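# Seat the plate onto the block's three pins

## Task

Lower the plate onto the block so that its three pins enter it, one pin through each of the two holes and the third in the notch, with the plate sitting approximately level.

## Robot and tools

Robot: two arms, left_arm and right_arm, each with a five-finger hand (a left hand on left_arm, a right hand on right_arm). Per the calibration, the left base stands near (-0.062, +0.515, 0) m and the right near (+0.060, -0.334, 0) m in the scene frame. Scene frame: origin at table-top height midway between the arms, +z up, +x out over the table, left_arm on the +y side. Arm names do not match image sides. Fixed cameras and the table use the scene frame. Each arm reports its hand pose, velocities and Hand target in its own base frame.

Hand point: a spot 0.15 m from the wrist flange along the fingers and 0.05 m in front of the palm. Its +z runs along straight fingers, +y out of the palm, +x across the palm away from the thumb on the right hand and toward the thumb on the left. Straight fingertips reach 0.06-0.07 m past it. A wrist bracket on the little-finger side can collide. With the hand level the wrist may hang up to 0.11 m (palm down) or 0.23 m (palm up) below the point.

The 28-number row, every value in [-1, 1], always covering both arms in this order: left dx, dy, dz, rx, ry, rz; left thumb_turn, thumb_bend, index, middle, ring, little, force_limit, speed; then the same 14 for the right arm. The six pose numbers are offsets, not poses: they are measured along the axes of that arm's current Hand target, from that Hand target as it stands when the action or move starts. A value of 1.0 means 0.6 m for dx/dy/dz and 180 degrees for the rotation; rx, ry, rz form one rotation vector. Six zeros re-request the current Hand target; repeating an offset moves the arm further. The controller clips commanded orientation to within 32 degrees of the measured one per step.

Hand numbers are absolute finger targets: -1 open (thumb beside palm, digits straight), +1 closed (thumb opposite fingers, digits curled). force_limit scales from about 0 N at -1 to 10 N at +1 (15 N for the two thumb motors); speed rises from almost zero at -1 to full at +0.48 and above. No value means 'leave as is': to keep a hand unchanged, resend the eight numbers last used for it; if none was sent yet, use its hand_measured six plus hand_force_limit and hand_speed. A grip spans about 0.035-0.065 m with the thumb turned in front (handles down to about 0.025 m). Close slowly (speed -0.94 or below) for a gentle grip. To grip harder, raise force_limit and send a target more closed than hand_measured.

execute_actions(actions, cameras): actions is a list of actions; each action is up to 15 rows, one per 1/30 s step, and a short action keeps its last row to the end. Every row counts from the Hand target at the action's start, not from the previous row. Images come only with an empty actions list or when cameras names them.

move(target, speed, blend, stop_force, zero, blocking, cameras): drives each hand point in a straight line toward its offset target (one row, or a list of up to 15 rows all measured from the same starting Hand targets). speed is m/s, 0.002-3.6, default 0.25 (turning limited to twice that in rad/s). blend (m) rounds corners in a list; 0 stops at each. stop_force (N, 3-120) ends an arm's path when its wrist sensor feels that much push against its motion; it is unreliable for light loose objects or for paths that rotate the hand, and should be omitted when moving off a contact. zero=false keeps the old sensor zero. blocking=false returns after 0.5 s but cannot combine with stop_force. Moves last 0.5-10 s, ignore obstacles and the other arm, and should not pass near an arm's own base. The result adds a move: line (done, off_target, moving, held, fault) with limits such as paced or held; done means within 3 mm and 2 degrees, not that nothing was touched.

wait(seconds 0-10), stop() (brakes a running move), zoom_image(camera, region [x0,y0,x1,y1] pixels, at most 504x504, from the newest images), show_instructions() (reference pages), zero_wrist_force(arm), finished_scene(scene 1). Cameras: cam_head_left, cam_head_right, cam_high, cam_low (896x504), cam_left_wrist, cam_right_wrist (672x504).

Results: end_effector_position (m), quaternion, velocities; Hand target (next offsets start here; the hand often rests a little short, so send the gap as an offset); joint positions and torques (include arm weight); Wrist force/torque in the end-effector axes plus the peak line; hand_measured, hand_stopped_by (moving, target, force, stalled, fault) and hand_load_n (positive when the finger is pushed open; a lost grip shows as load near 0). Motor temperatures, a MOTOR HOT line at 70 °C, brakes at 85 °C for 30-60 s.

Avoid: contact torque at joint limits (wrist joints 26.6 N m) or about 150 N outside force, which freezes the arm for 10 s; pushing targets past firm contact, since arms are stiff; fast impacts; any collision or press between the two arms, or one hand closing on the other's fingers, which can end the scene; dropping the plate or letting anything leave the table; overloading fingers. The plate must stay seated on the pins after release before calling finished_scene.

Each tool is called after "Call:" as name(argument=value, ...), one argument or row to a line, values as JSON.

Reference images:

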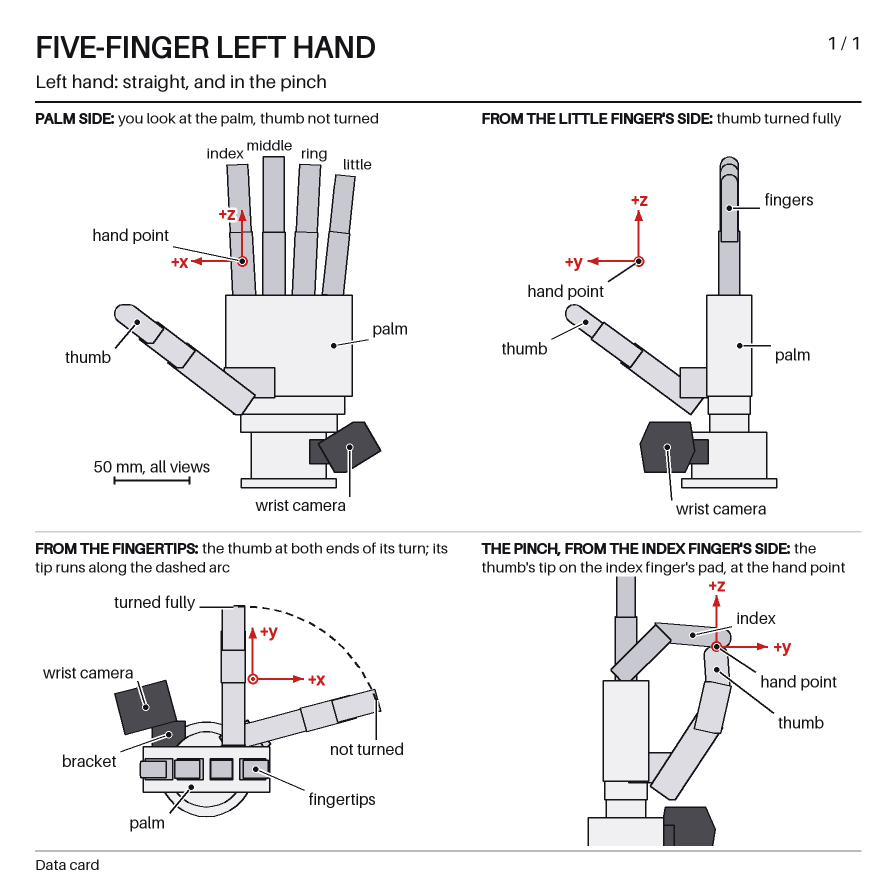

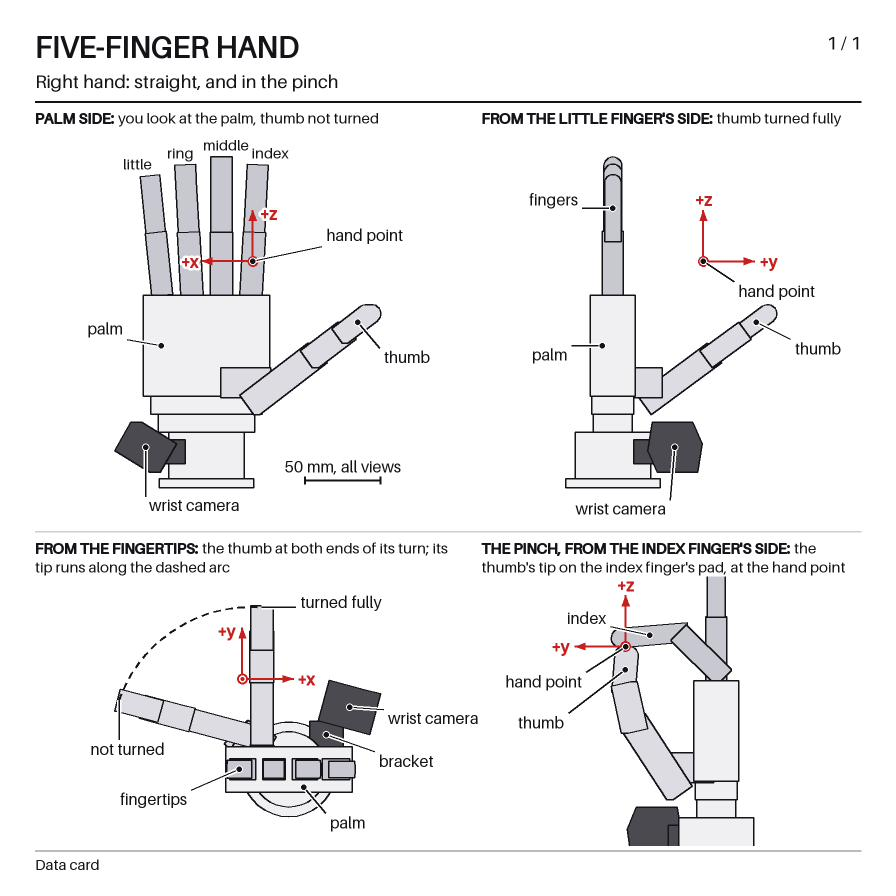

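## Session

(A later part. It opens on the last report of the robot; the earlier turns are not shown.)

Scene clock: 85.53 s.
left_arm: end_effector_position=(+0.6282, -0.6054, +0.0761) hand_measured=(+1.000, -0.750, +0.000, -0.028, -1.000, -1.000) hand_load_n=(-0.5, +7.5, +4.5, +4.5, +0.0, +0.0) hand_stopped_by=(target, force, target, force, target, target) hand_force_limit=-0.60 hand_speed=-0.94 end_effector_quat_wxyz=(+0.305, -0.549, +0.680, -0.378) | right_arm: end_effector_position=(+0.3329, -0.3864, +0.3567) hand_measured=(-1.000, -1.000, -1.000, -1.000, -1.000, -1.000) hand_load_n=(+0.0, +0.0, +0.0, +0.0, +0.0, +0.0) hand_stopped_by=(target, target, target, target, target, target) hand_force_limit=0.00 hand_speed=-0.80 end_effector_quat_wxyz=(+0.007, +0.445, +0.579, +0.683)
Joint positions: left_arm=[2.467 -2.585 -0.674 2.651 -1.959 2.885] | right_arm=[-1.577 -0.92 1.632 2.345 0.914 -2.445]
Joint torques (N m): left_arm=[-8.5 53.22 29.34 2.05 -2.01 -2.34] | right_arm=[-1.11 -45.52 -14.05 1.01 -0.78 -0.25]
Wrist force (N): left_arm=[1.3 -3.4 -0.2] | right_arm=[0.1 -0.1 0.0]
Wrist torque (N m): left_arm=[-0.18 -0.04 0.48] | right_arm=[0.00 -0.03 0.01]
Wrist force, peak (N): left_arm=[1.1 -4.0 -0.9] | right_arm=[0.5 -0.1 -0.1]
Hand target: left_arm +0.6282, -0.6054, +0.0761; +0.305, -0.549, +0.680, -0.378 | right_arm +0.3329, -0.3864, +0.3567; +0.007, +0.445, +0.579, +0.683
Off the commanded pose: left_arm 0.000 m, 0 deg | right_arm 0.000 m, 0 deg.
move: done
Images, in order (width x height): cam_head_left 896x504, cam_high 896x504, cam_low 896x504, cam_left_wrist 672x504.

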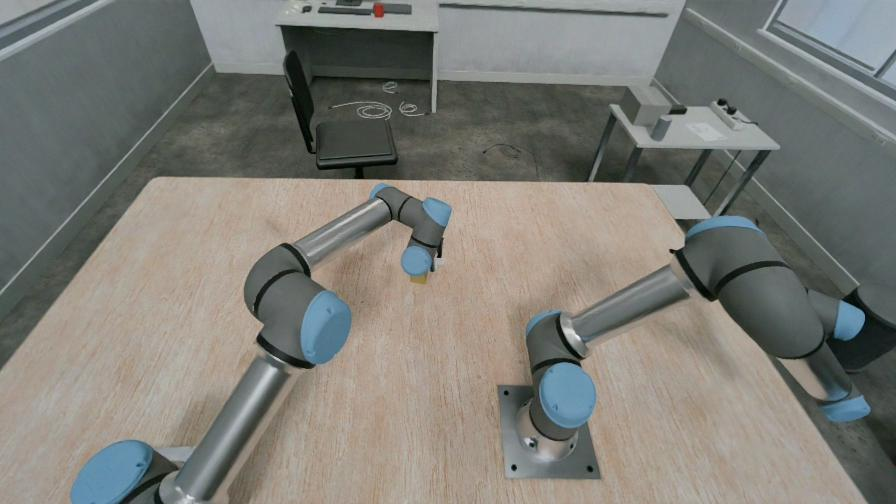

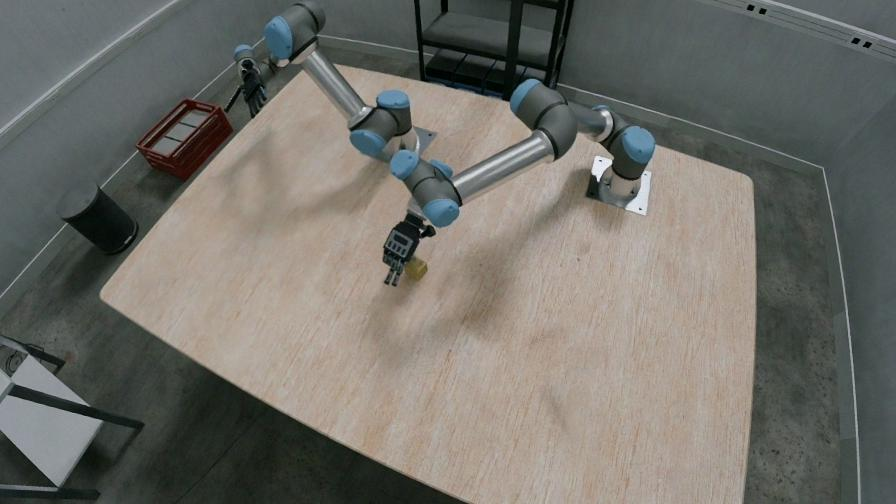

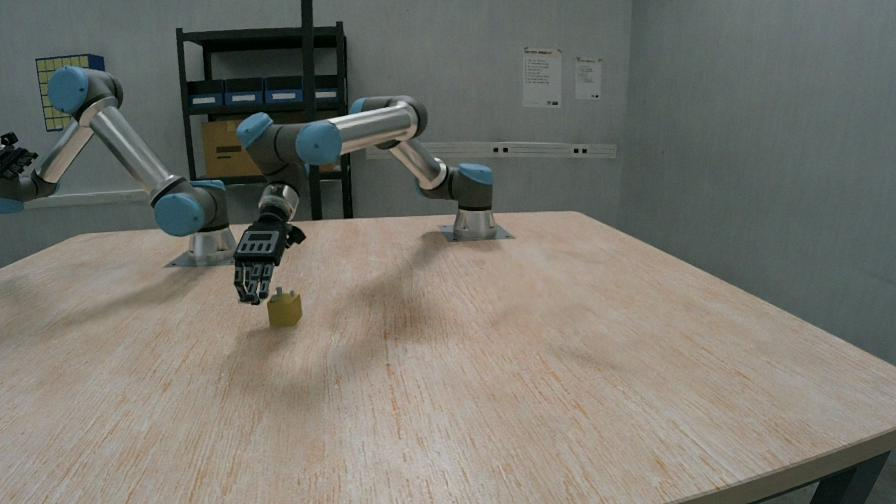

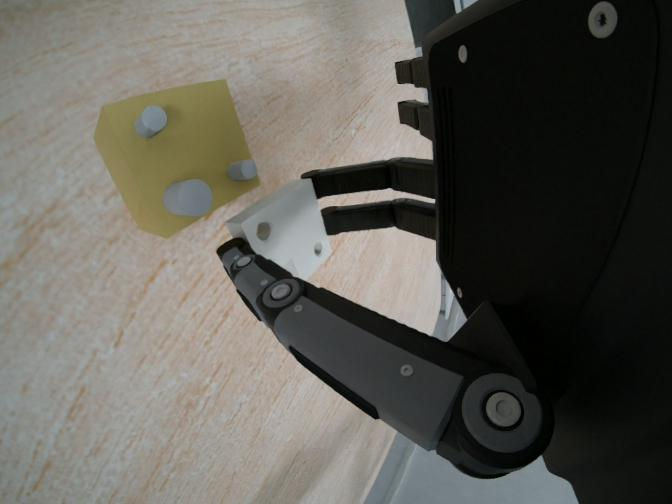

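Call:
zoom_image(
  camera="cam_left_wrist",
  region=[90, 70, 270, 240],
)

Call:
zoom_image(
  camera="cam_left_wrist",
  region=[200, 160, 350, 290],
)

Scaled by 2.800 from the camera's 672x504 image, which has a finer 960x720 frame.

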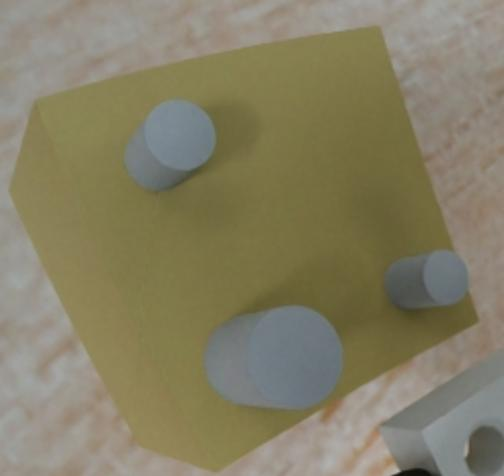

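Scaled by 3.360 from the camera's 672x504 image, which has a finer 960x720 frame.

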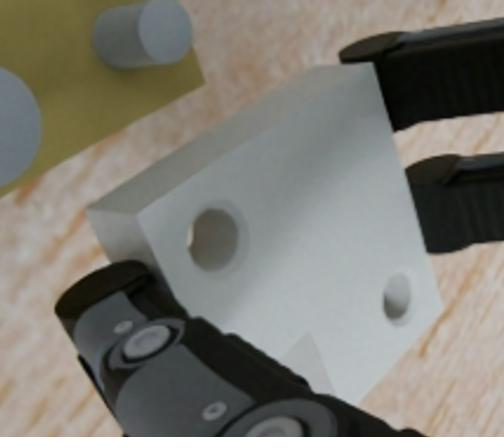

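Call:
move(
  target=[
    [0,-0.0339,-0.0212,0,0,0,1,-0.4,0.0,0.1,-1,-1,-0.6,-0.94,0,0,0,0,0,0,-1,-1,-1,-1,-1,-1,0,-0.8],
    [-0.0937,-0.0177,-0.0473,0,0,0,1,-0.4,0.0,0.1,-1,-1,-0.6,-0.94,0,0,0,0,0,0,-1,-1,-1,-1,-1,-1,0,-0.8],
  ],
  speed=0.1,
  blend=[0.005,0],
  cameras=["cam_left_wrist","cam_low","cam_head_left","cam_high"],
)

Call:
zoom_image(
  camera="cam_left_wrist",
  region=[190, 120, 370, 290],
)

Call:
zoom_image(
  camera="cam_low",
  region=[250, 260, 320, 330],
)

Call:
zoom_image(
  camera="cam_head_left",
  region=[380, 230, 460, 300],
)

Call:
zoom_image(
  camera="cam_high",
  region=[380, 220, 460, 290],
)

Scene clock: 101.47 s.
left_arm: end_effector_position=(+0.6220, -0.5466, +0.1002) hand_measured=(+1.000, -0.750, +0.000, -0.028, -1.000, -1.000) hand_load_n=(+0.0, +7.5, +4.5, +4.5, +0.0, +0.0) hand_stopped_by=(target, force, target, force, target, target) hand_force_limit=-0.60 hand_speed=-0.94 end_effector_quat_wxyz=(+0.305, -0.549, +0.680, -0.378) | right_arm: end_effector_position=(+0.3329, -0.3864, +0.3567) hand_measured=(-1.000, -1.000, -1.000, -1.000, -1.000, -1.000) hand_load_n=(+0.0, +0.0, +0.0, +0.0, +0.0, +0.0) hand_stopped_by=(target, target, target, target, target, target) hand_force_limit=0.00 hand_speed=-0.80 end_effector_quat_wxyz=(+0.007, +0.445, +0.579, +0.683)
Joint positions: left_arm=[2.532 -2.41 -0.937 2.754 -1.906 2.924] | right_arm=[-1.577 -0.92 1.632 2.345 0.914 -2.445]
Joint torques (N m): left_arm=[7.94 61.04 9.43 2.03 1.49 2.46] | right_arm=[-0.17 -43.98 -13.66 1.01 -0.72 -0.22]
Wrist force (N): left_arm=[1.4 -3.5 -0.3] | right_arm=[0.0 -0.3 -0.1]
Wrist torque (N m): left_arm=[-0.20 -0.06 0.43] | right_arm=[-0.03 -0.01 0.00]
Wrist force, peak (N): left_arm=[1.8 -4.2 -0.5] | right_arm=[0.3 -0.2 -0.4]
Hand target: left_arm +0.6220, -0.5466, +0.1002; +0.305, -0.549, +0.680, -0.378 | right_arm +0.3329, -0.3864, +0.3567; +0.007, +0.445, +0.579, +0.683
Off the commanded pose: left_arm 0.000 m, 0 deg | right_arm 0.000 m, 0 deg.
move: done
Images, in order (width x height): cam_head_left 896x504, cam_high 896x504, cam_low 896x504, cam_left_wrist 672x504.

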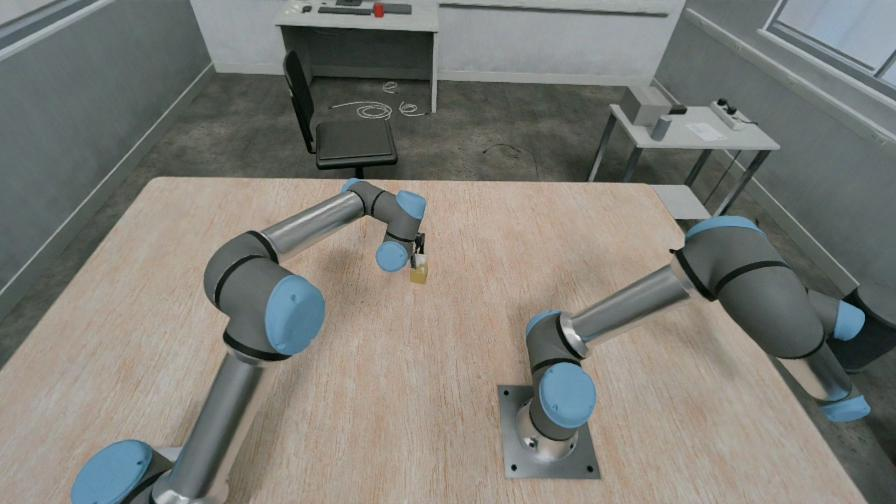

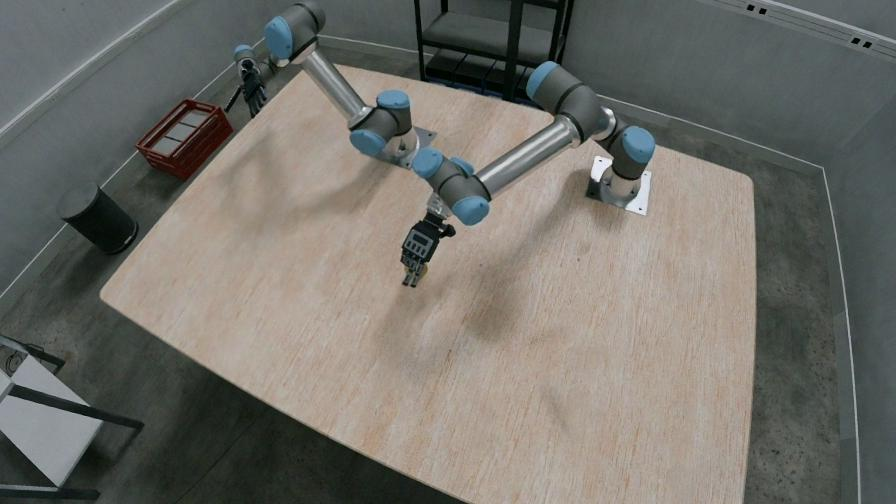

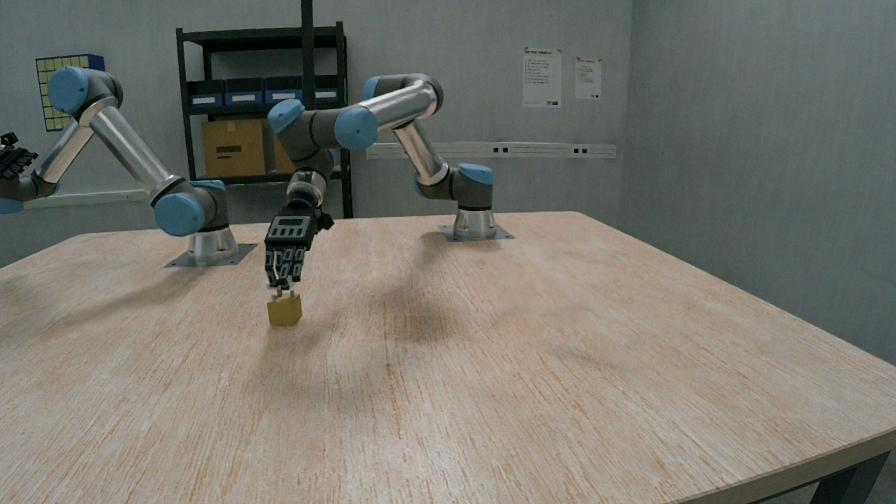

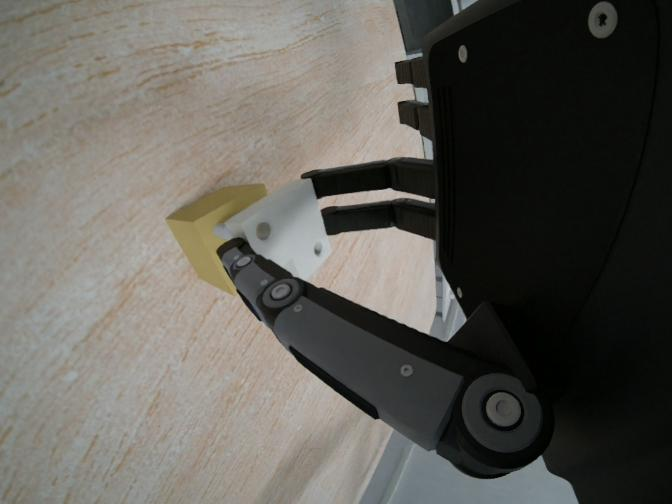

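Scaled by 2.800 from the camera's 672x504 image, which has a finer 960x720 frame.

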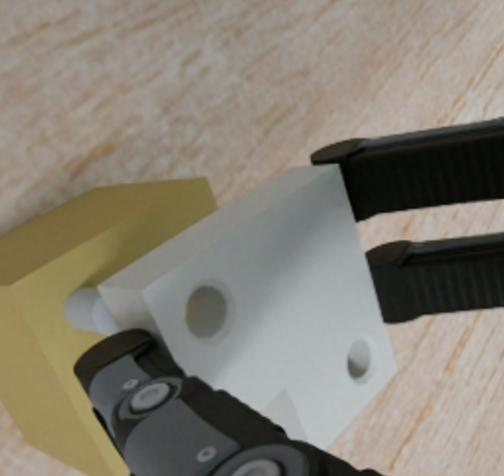

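Scaled by 7.200 from the camera's 896x504 image, which has a finer 1280x720 frame.

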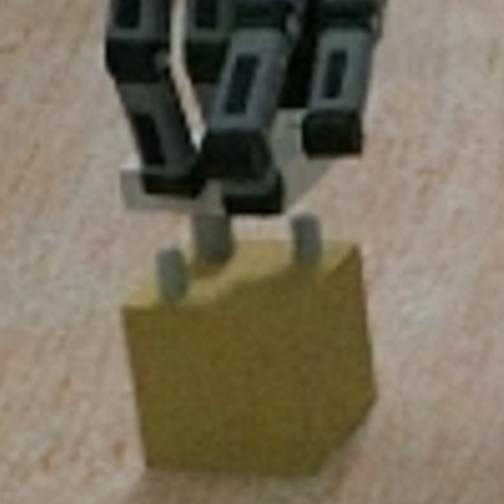

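Scaled by 6.300 from the camera's 896x504 image, which has a finer 1280x720 frame.

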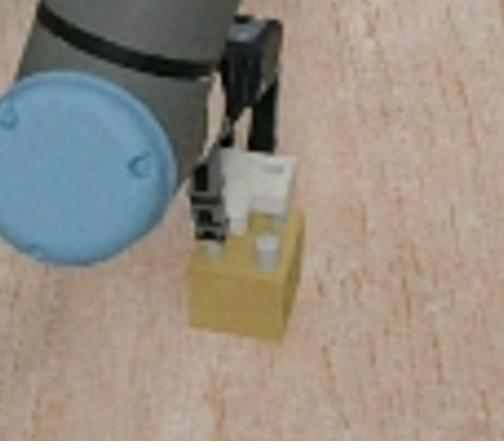

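Scaled by 6.300 from the camera's 896x504 image, which has a finer 1280x720 frame.

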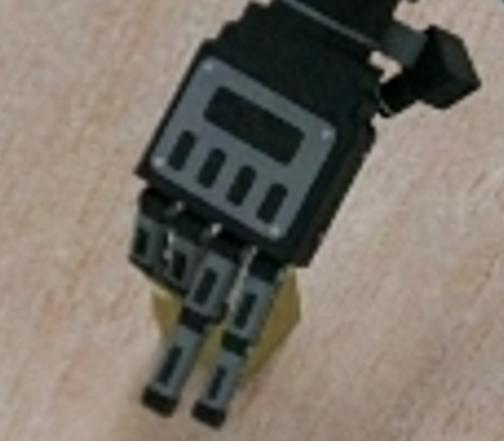

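Call:
zoom_image(
  camera="cam_head_left",
  region=[405, 245, 435, 275],
)

Call:
zoom_image(
  camera="cam_low",
  region=[262, 278, 306, 308],
)

Scaled by 16.800 from the camera's 896x504 image, which has a finer 1280x720 frame.

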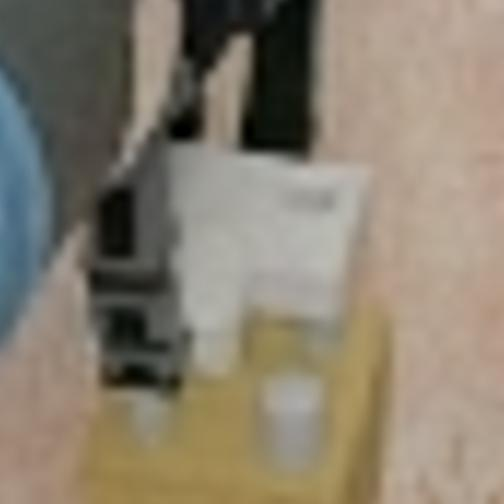

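Scaled by 11.455 from the camera's 896x504 image, which has a finer 1280x720 frame.

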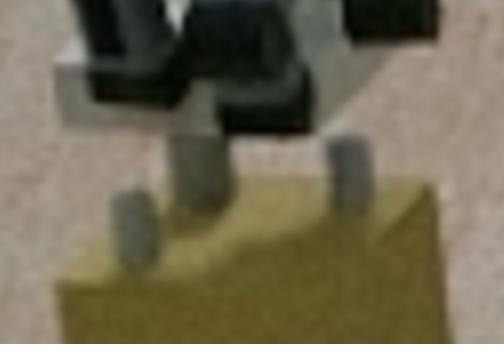

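Call:
move(
  target=[0.0009,0.0151,0.0137,0,0,0,1,-0.4,0.0,0.1,-1,-1,-0.6,-0.94,0,0,0,0,0,0,-1,-1,-1,-1,-1,-1,0,-0.8],
  speed=0.03,
  stop_force=4,
  cameras=["cam_left_wrist","cam_low","cam_head_left","cam_head_right"],
)

Call:
zoom_image(
  camera="cam_head_left",
  region=[405, 245, 435, 275],
)

Call:
zoom_image(
  camera="cam_low",
  region=[262, 278, 306, 308],
)

Call:
zoom_image(
  camera="cam_head_right",
  region=[400, 245, 430, 275],
)

Call:
zoom_image(
  camera="cam_left_wrist",
  region=[190, 120, 370, 290],
)

Scene clock: 105.73 s.
left_arm: end_effector_position=(+0.6240, -0.5476, +0.0881) hand_measured=(+1.000, -0.750, +0.000, -0.028, -1.000, -1.000) hand_load_n=(-0.5, +7.5, +4.5, +4.5, +0.0, +0.0) hand_stopped_by=(target, force, target, force, target, target) hand_force_limit=-0.60 hand_speed=-0.94 end_effector_quat_wxyz=(+0.305, -0.549, +0.680, -0.378) | right_arm: end_effector_position=(+0.3329, -0.3864, +0.3567) hand_measured=(-1.000, -1.000, -1.000, -1.000, -1.000, -1.000) hand_load_n=(+0.0, +0.0, +0.0, +0.0, +0.0, +0.0) hand_stopped_by=(target, target, target, target, target, target) hand_force_limit=0.00 hand_speed=-0.80 end_effector_quat_wxyz=(+0.007, +0.445, +0.579, +0.683)
Joint positions: left_arm=[2.532 -2.424 -0.944 2.774 -1.905 2.925] | right_arm=[-1.577 -0.92 1.632 2.345 0.914 -2.445]
Joint torques (N m): left_arm=[7.91 46.75 10.52 2.03 1.51 2.37] | right_arm=[0.37 -45.75 -14.37 0.96 -0.86 0.01]
Wrist force (N): left_arm=[1.3 -3.6 -0.2] | right_arm=[0.2 -0.1 0.0]
Wrist torque (N m): left_arm=[-0.21 -0.05 0.43] | right_arm=[-0.02 -0.03 0.01]
Wrist force, peak (N): left_arm=[1.3 -4.0 -0.6] | right_arm=[0.4 -0.2 -0.4]
Hand target: left_arm +0.6240, -0.5476, +0.0881; +0.305, -0.549, +0.680, -0.378 | right_arm +0.3329, -0.3864, +0.3567; +0.007, +0.445, +0.579, +0.683
Off the commanded pose: left_arm 0.000 m, 0 deg | right_arm 0.000 m, 0 deg.
move: done
Images, in order (width x height): cam_head_left 896x504, cam_head_right 896x504, cam_low 896x504, cam_left_wrist 672x504.

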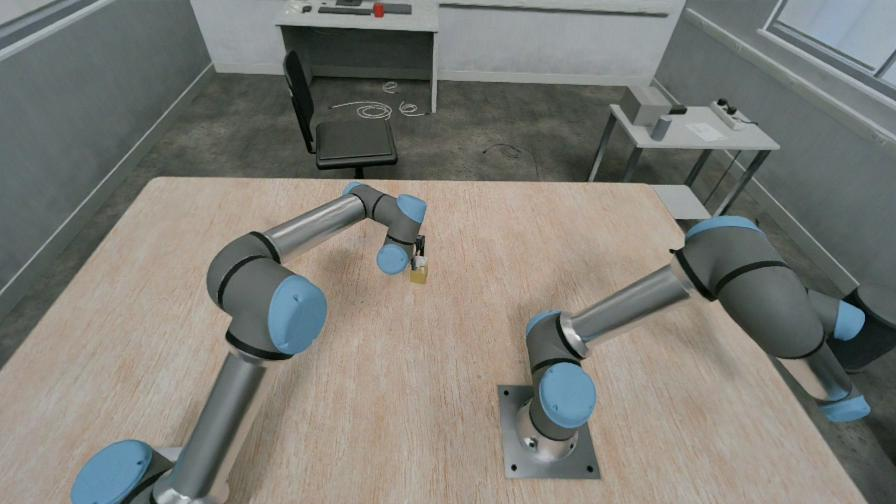

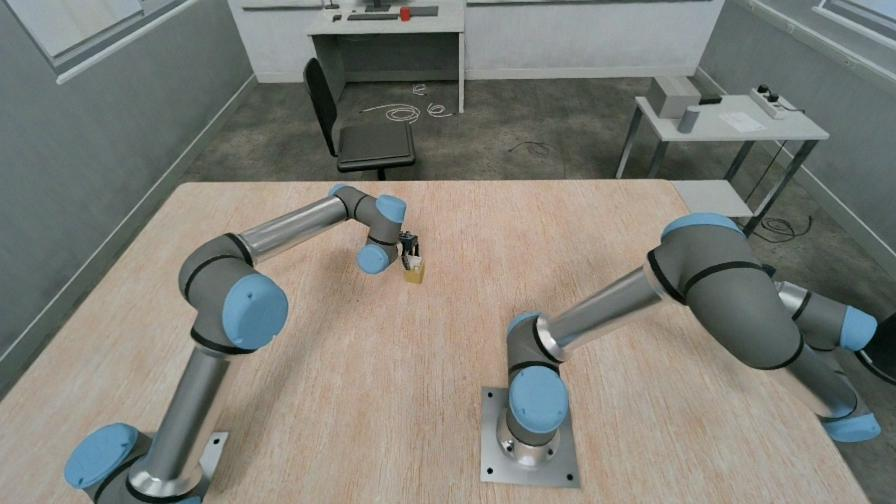

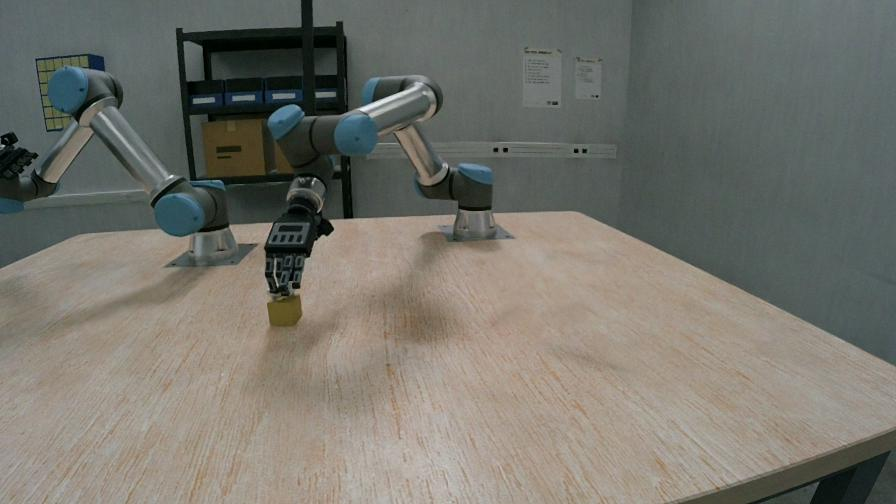

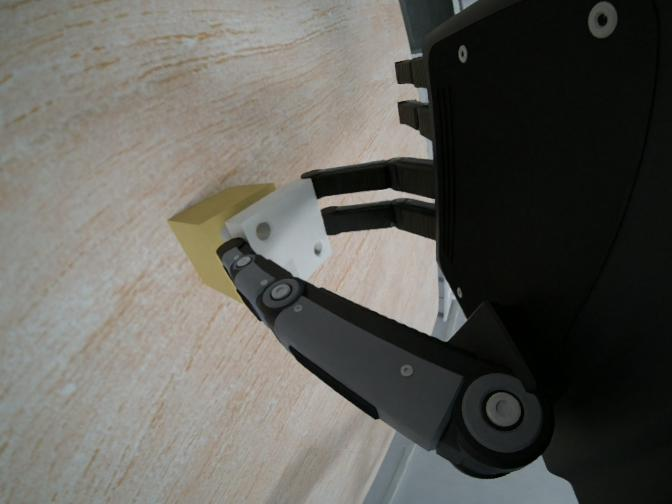

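Scaled by 16.800 from the camera's 896x504 image, which has a finer 1280x720 frame.

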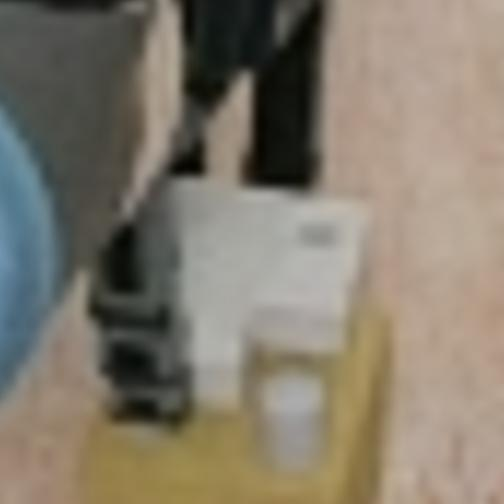

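Scaled by 11.455 from the camera's 896x504 image, which has a finer 1280x720 frame.

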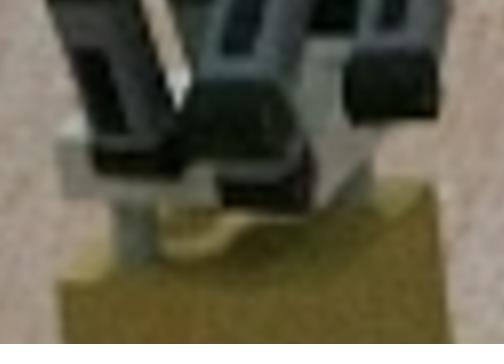

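Scaled by 16.800 from the camera's 896x504 image, which has a finer 1280x720 frame.

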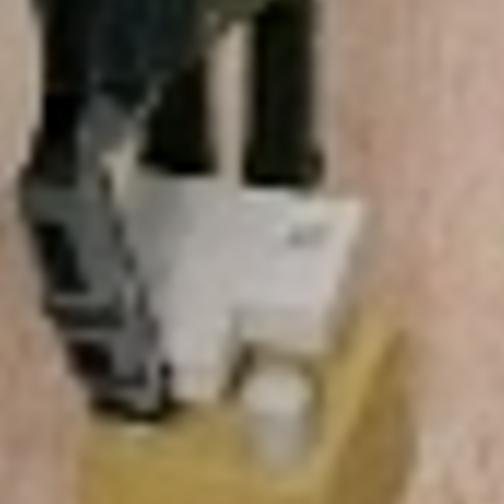

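Scaled by 2.800 from the camera's 672x504 image, which has a finer 960x720 frame.

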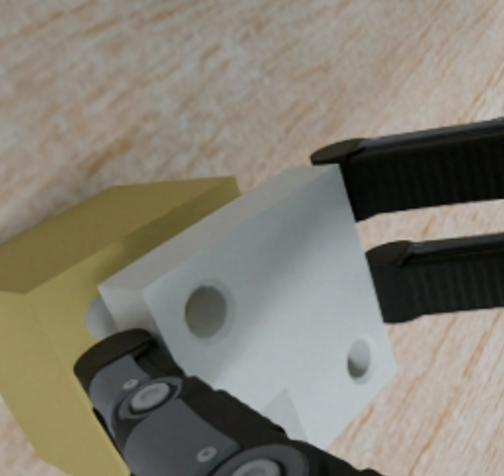

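Call:
move(
  target=[0,0,0,0,0,0,1,-0.4,0.0,0.1,-1,-1,-0.6,-0.94,0.1382,-0.4953,0.8792,0.2634,0.2711,-0.1286,-1,-1,-1,-1,-1,-1,0,-0.8],
  speed=0.35,
  cameras=["cam_right_wrist","cam_head_left","cam_low"],
)

Scene clock: 110.00 s.
left_arm: end_effector_position=(+0.6240, -0.5476, +0.0881) hand_measured=(+1.000, -0.750, +0.000, -0.028, -1.000, -1.000) hand_load_n=(-0.5, +7.5, +4.5, +4.5, +0.0, +0.0) hand_stopped_by=(target, force, target, force, target, target) hand_force_limit=-0.60 hand_speed=-0.94 end_effector_quat_wxyz=(+0.305, -0.549, +0.680, -0.378) | right_arm: end_effector_position=(+0.4575, +0.1689, +0.1341) hand_measured=(-1.000, -1.000, -1.000, -1.000, -1.000, -1.000) hand_load_n=(+0.0, -0.5, +0.0, +0.0, +0.0, +0.0) hand_stopped_by=(target, target, target, target, target, target) hand_force_limit=0.00 hand_speed=-0.80 end_effector_quat_wxyz=(-0.268, -0.019, +0.820, +0.505)
Joint positions: left_arm=[2.532 -2.424 -0.944 2.774 -1.905 2.925] | right_arm=[-0.39 -0.641 1.611 1.731 0.95 -2.408]
Joint torques (N m): left_arm=[8.56 48.08 10 2.03 1.49 2.24] | right_arm=[5.7 -37.83 -16.93 5.36 -2.95 1.51]
Wrist force (N): left_arm=[1.4 -3.3 -0.2] | right_arm=[0.4 -0.1 0.1]
Wrist torque (N m): left_arm=[-0.18 -0.06 0.42] | right_arm=[0.00 -0.05 0.03]
Wrist force, peak (N): left_arm=[1.5 -3.8 -0.4] | right_arm=[-1.0 0.5 1.3]
Hand target: left_arm +0.6240, -0.5476, +0.0881; +0.305, -0.549, +0.680, -0.378 | right_arm +0.4575, +0.1690, +0.1341; -0.268, -0.019, +0.820, +0.505
Off the commanded pose: left_arm 0.000 m, 0 deg | right_arm 0.000 m, 0 deg.
move: done
Images, in order (width x height): cam_head_left 896x504, cam_low 896x504, cam_right_wrist 672x504.

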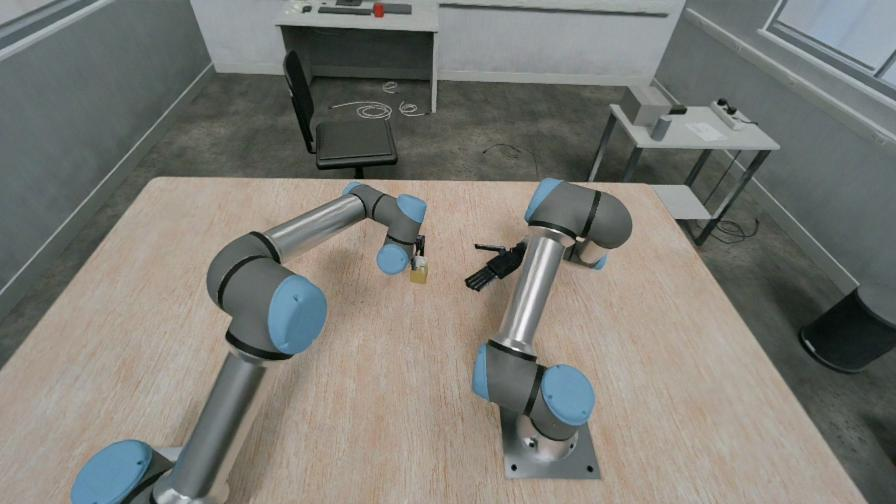

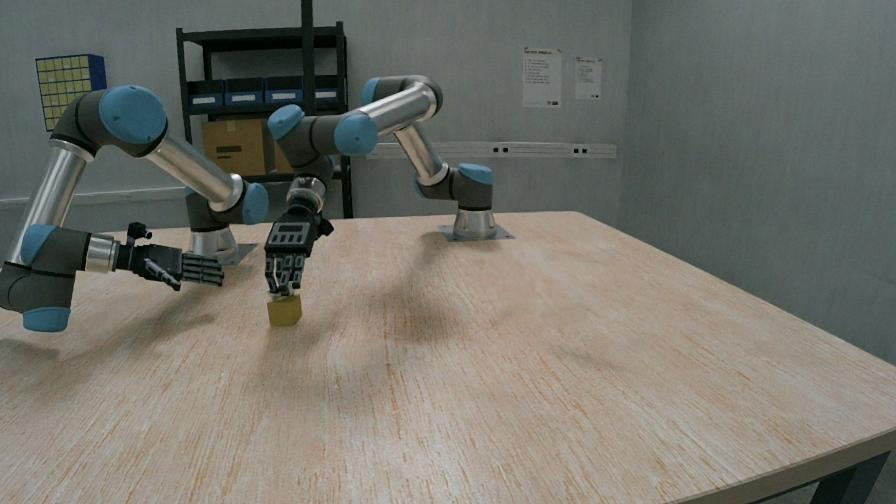

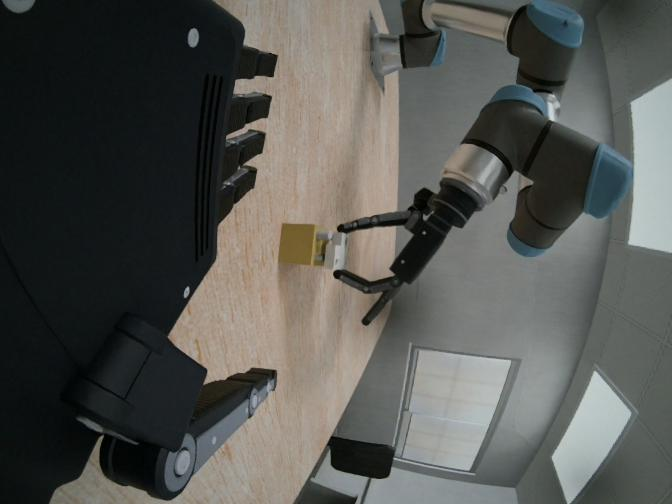

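Call:
zoom_image(
  camera="cam_right_wrist",
  region=[270, 205, 370, 290],
)

Scaled by 5.040 from the camera's 672x504 image, which has a finer 960x720 frame.

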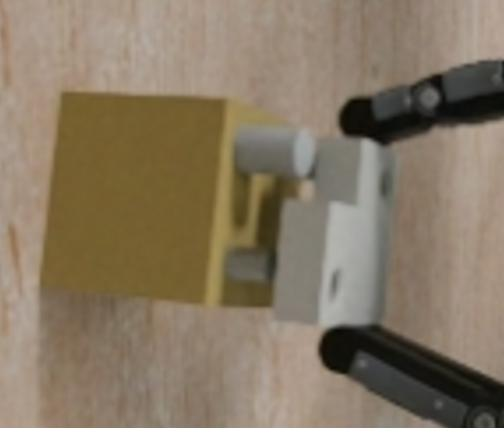

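Call:
zoom_image(
  camera="cam_right_wrist",
  region=[305, 222, 355, 272],
)

Scaled by 10.080 from the camera's 672x504 image, which has a finer 960x720 frame.

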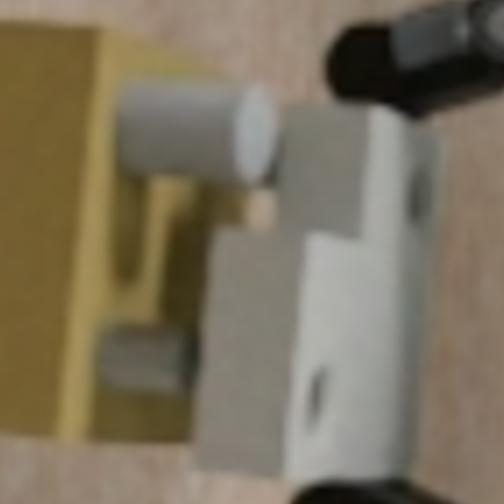

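Call:
move(
  target=[0.0017,0.0029,-0.0046,-0.0083,0,0,1,-0.4,0.0,0.1,-1,-1,-0.6,-0.94,0,0,0,0,0,0,-1,-1,-1,-1,-1,-1,0,-0.8],
  speed=0.03,
  cameras=["cam_right_wrist","cam_head_left","cam_low"],
)

Call:
zoom_image(
  camera="cam_right_wrist",
  region=[305, 222, 355, 272],
)

Call:
zoom_image(
  camera="cam_head_left",
  region=[405, 245, 435, 275],
)

Call:
zoom_image(
  camera="cam_low",
  region=[262, 278, 306, 308],
)

Scene clock: 113.90 s.
left_arm: end_effector_position=(+0.6206, -0.5479, +0.0881) hand_measured=(+1.000, -0.750, +0.000, -0.028, -1.000, -1.000) hand_load_n=(+0.0, +7.5, +4.5, +4.5, +0.0, +0.0) hand_stopped_by=(target, force, target, force, target, target) hand_force_limit=-0.60 hand_speed=-0.94 end_effector_quat_wxyz=(+0.298, -0.553, +0.685, -0.369) | right_arm: end_effector_position=(+0.4575, +0.1690, +0.1341) hand_measured=(-1.000, -1.000, -1.000, -1.000, -1.000, -1.000) hand_load_n=(+0.0, +0.0, +0.0, +0.0, +0.0, +0.0) hand_stopped_by=(target, target, target, target, target, target) hand_force_limit=0.00 hand_speed=-0.80 end_effector_quat_wxyz=(-0.268, -0.019, +0.820, +0.505)
Joint positions: left_arm=[2.532 -2.434 -0.917 2.731 -1.9 2.916] | right_arm=[-0.39 -0.641 1.611 1.731 0.95 -2.408]
Joint torques (N m): left_arm=[-8.72 47.53 27.84 -2.35 1.46 -2.31] | right_arm=[5.5 -38.79 -19.36 5.51 -3.2 1.42]
Wrist force (N): left_arm=[1.6 -3.6 -0.3] | right_arm=[0.4 -0.1 0.0]
Wrist torque (N m): left_arm=[-0.20 -0.09 0.57] | right_arm=[-0.01 -0.04 0.02]
Wrist force, peak (N): left_arm=[1.5 -3.7 -0.3] | right_arm=[0.5 -0.1 0.4]
Hand target: left_arm +0.6206, -0.5479, +0.0881; +0.298, -0.553, +0.685, -0.369 | right_arm +0.4575, +0.1690, +0.1341; -0.268, -0.019, +0.820, +0.505
Off the commanded pose: left_arm 0.000 m, 0 deg | right_arm 0.000 m, 0 deg.
move: done
Images, in order (width x height): cam_head_left 896x504, cam_low 896x504, cam_right_wrist 672x504.

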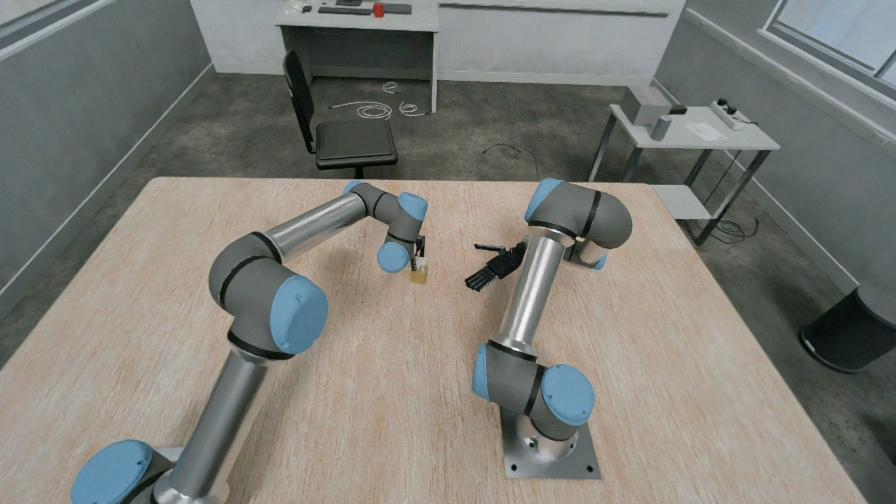

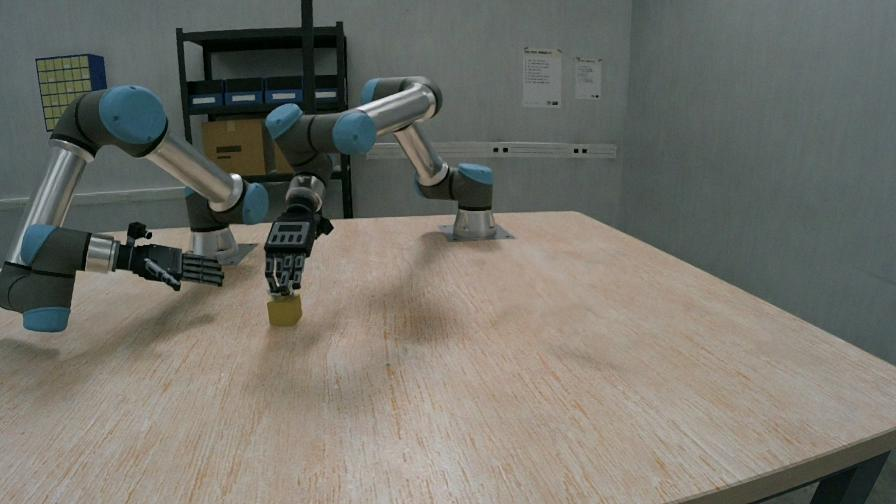

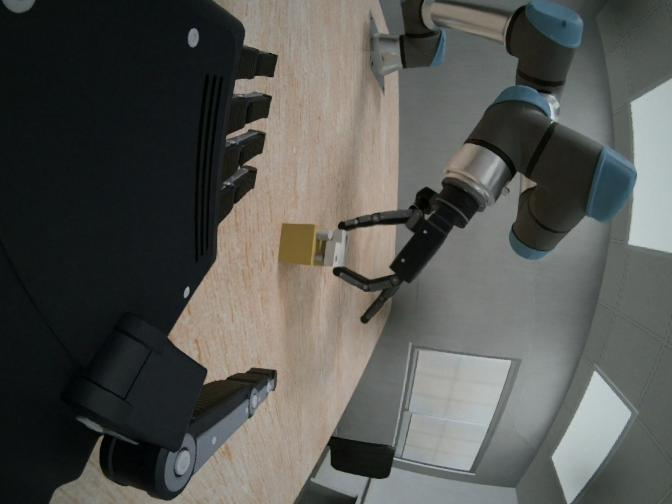

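Scaled by 10.080 from the camera's 672x504 image, which has a finer 960x720 frame.

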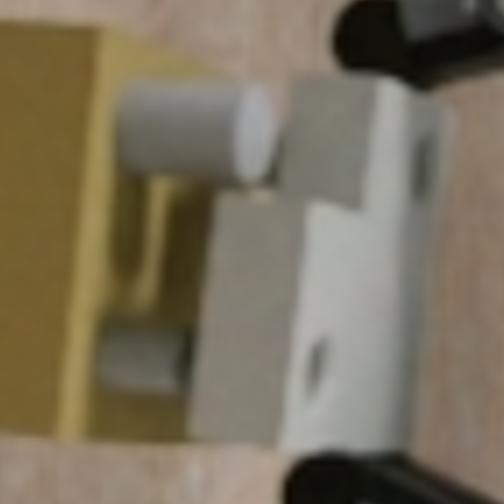

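Scaled by 16.800 from the camera's 896x504 image, which has a finer 1280x720 frame.

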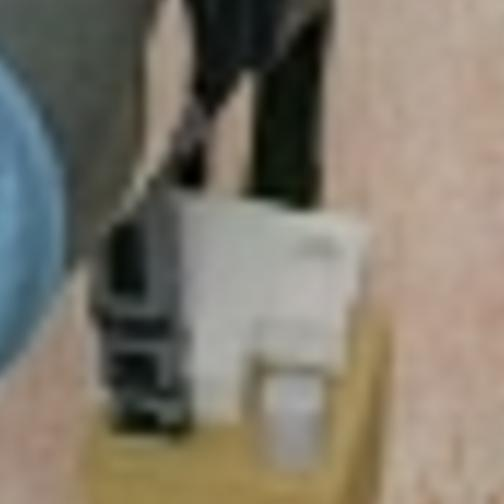

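Scaled by 11.455 from the camera's 896x504 image, which has a finer 1280x720 frame.

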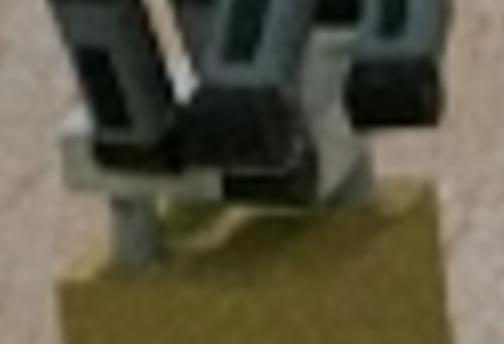

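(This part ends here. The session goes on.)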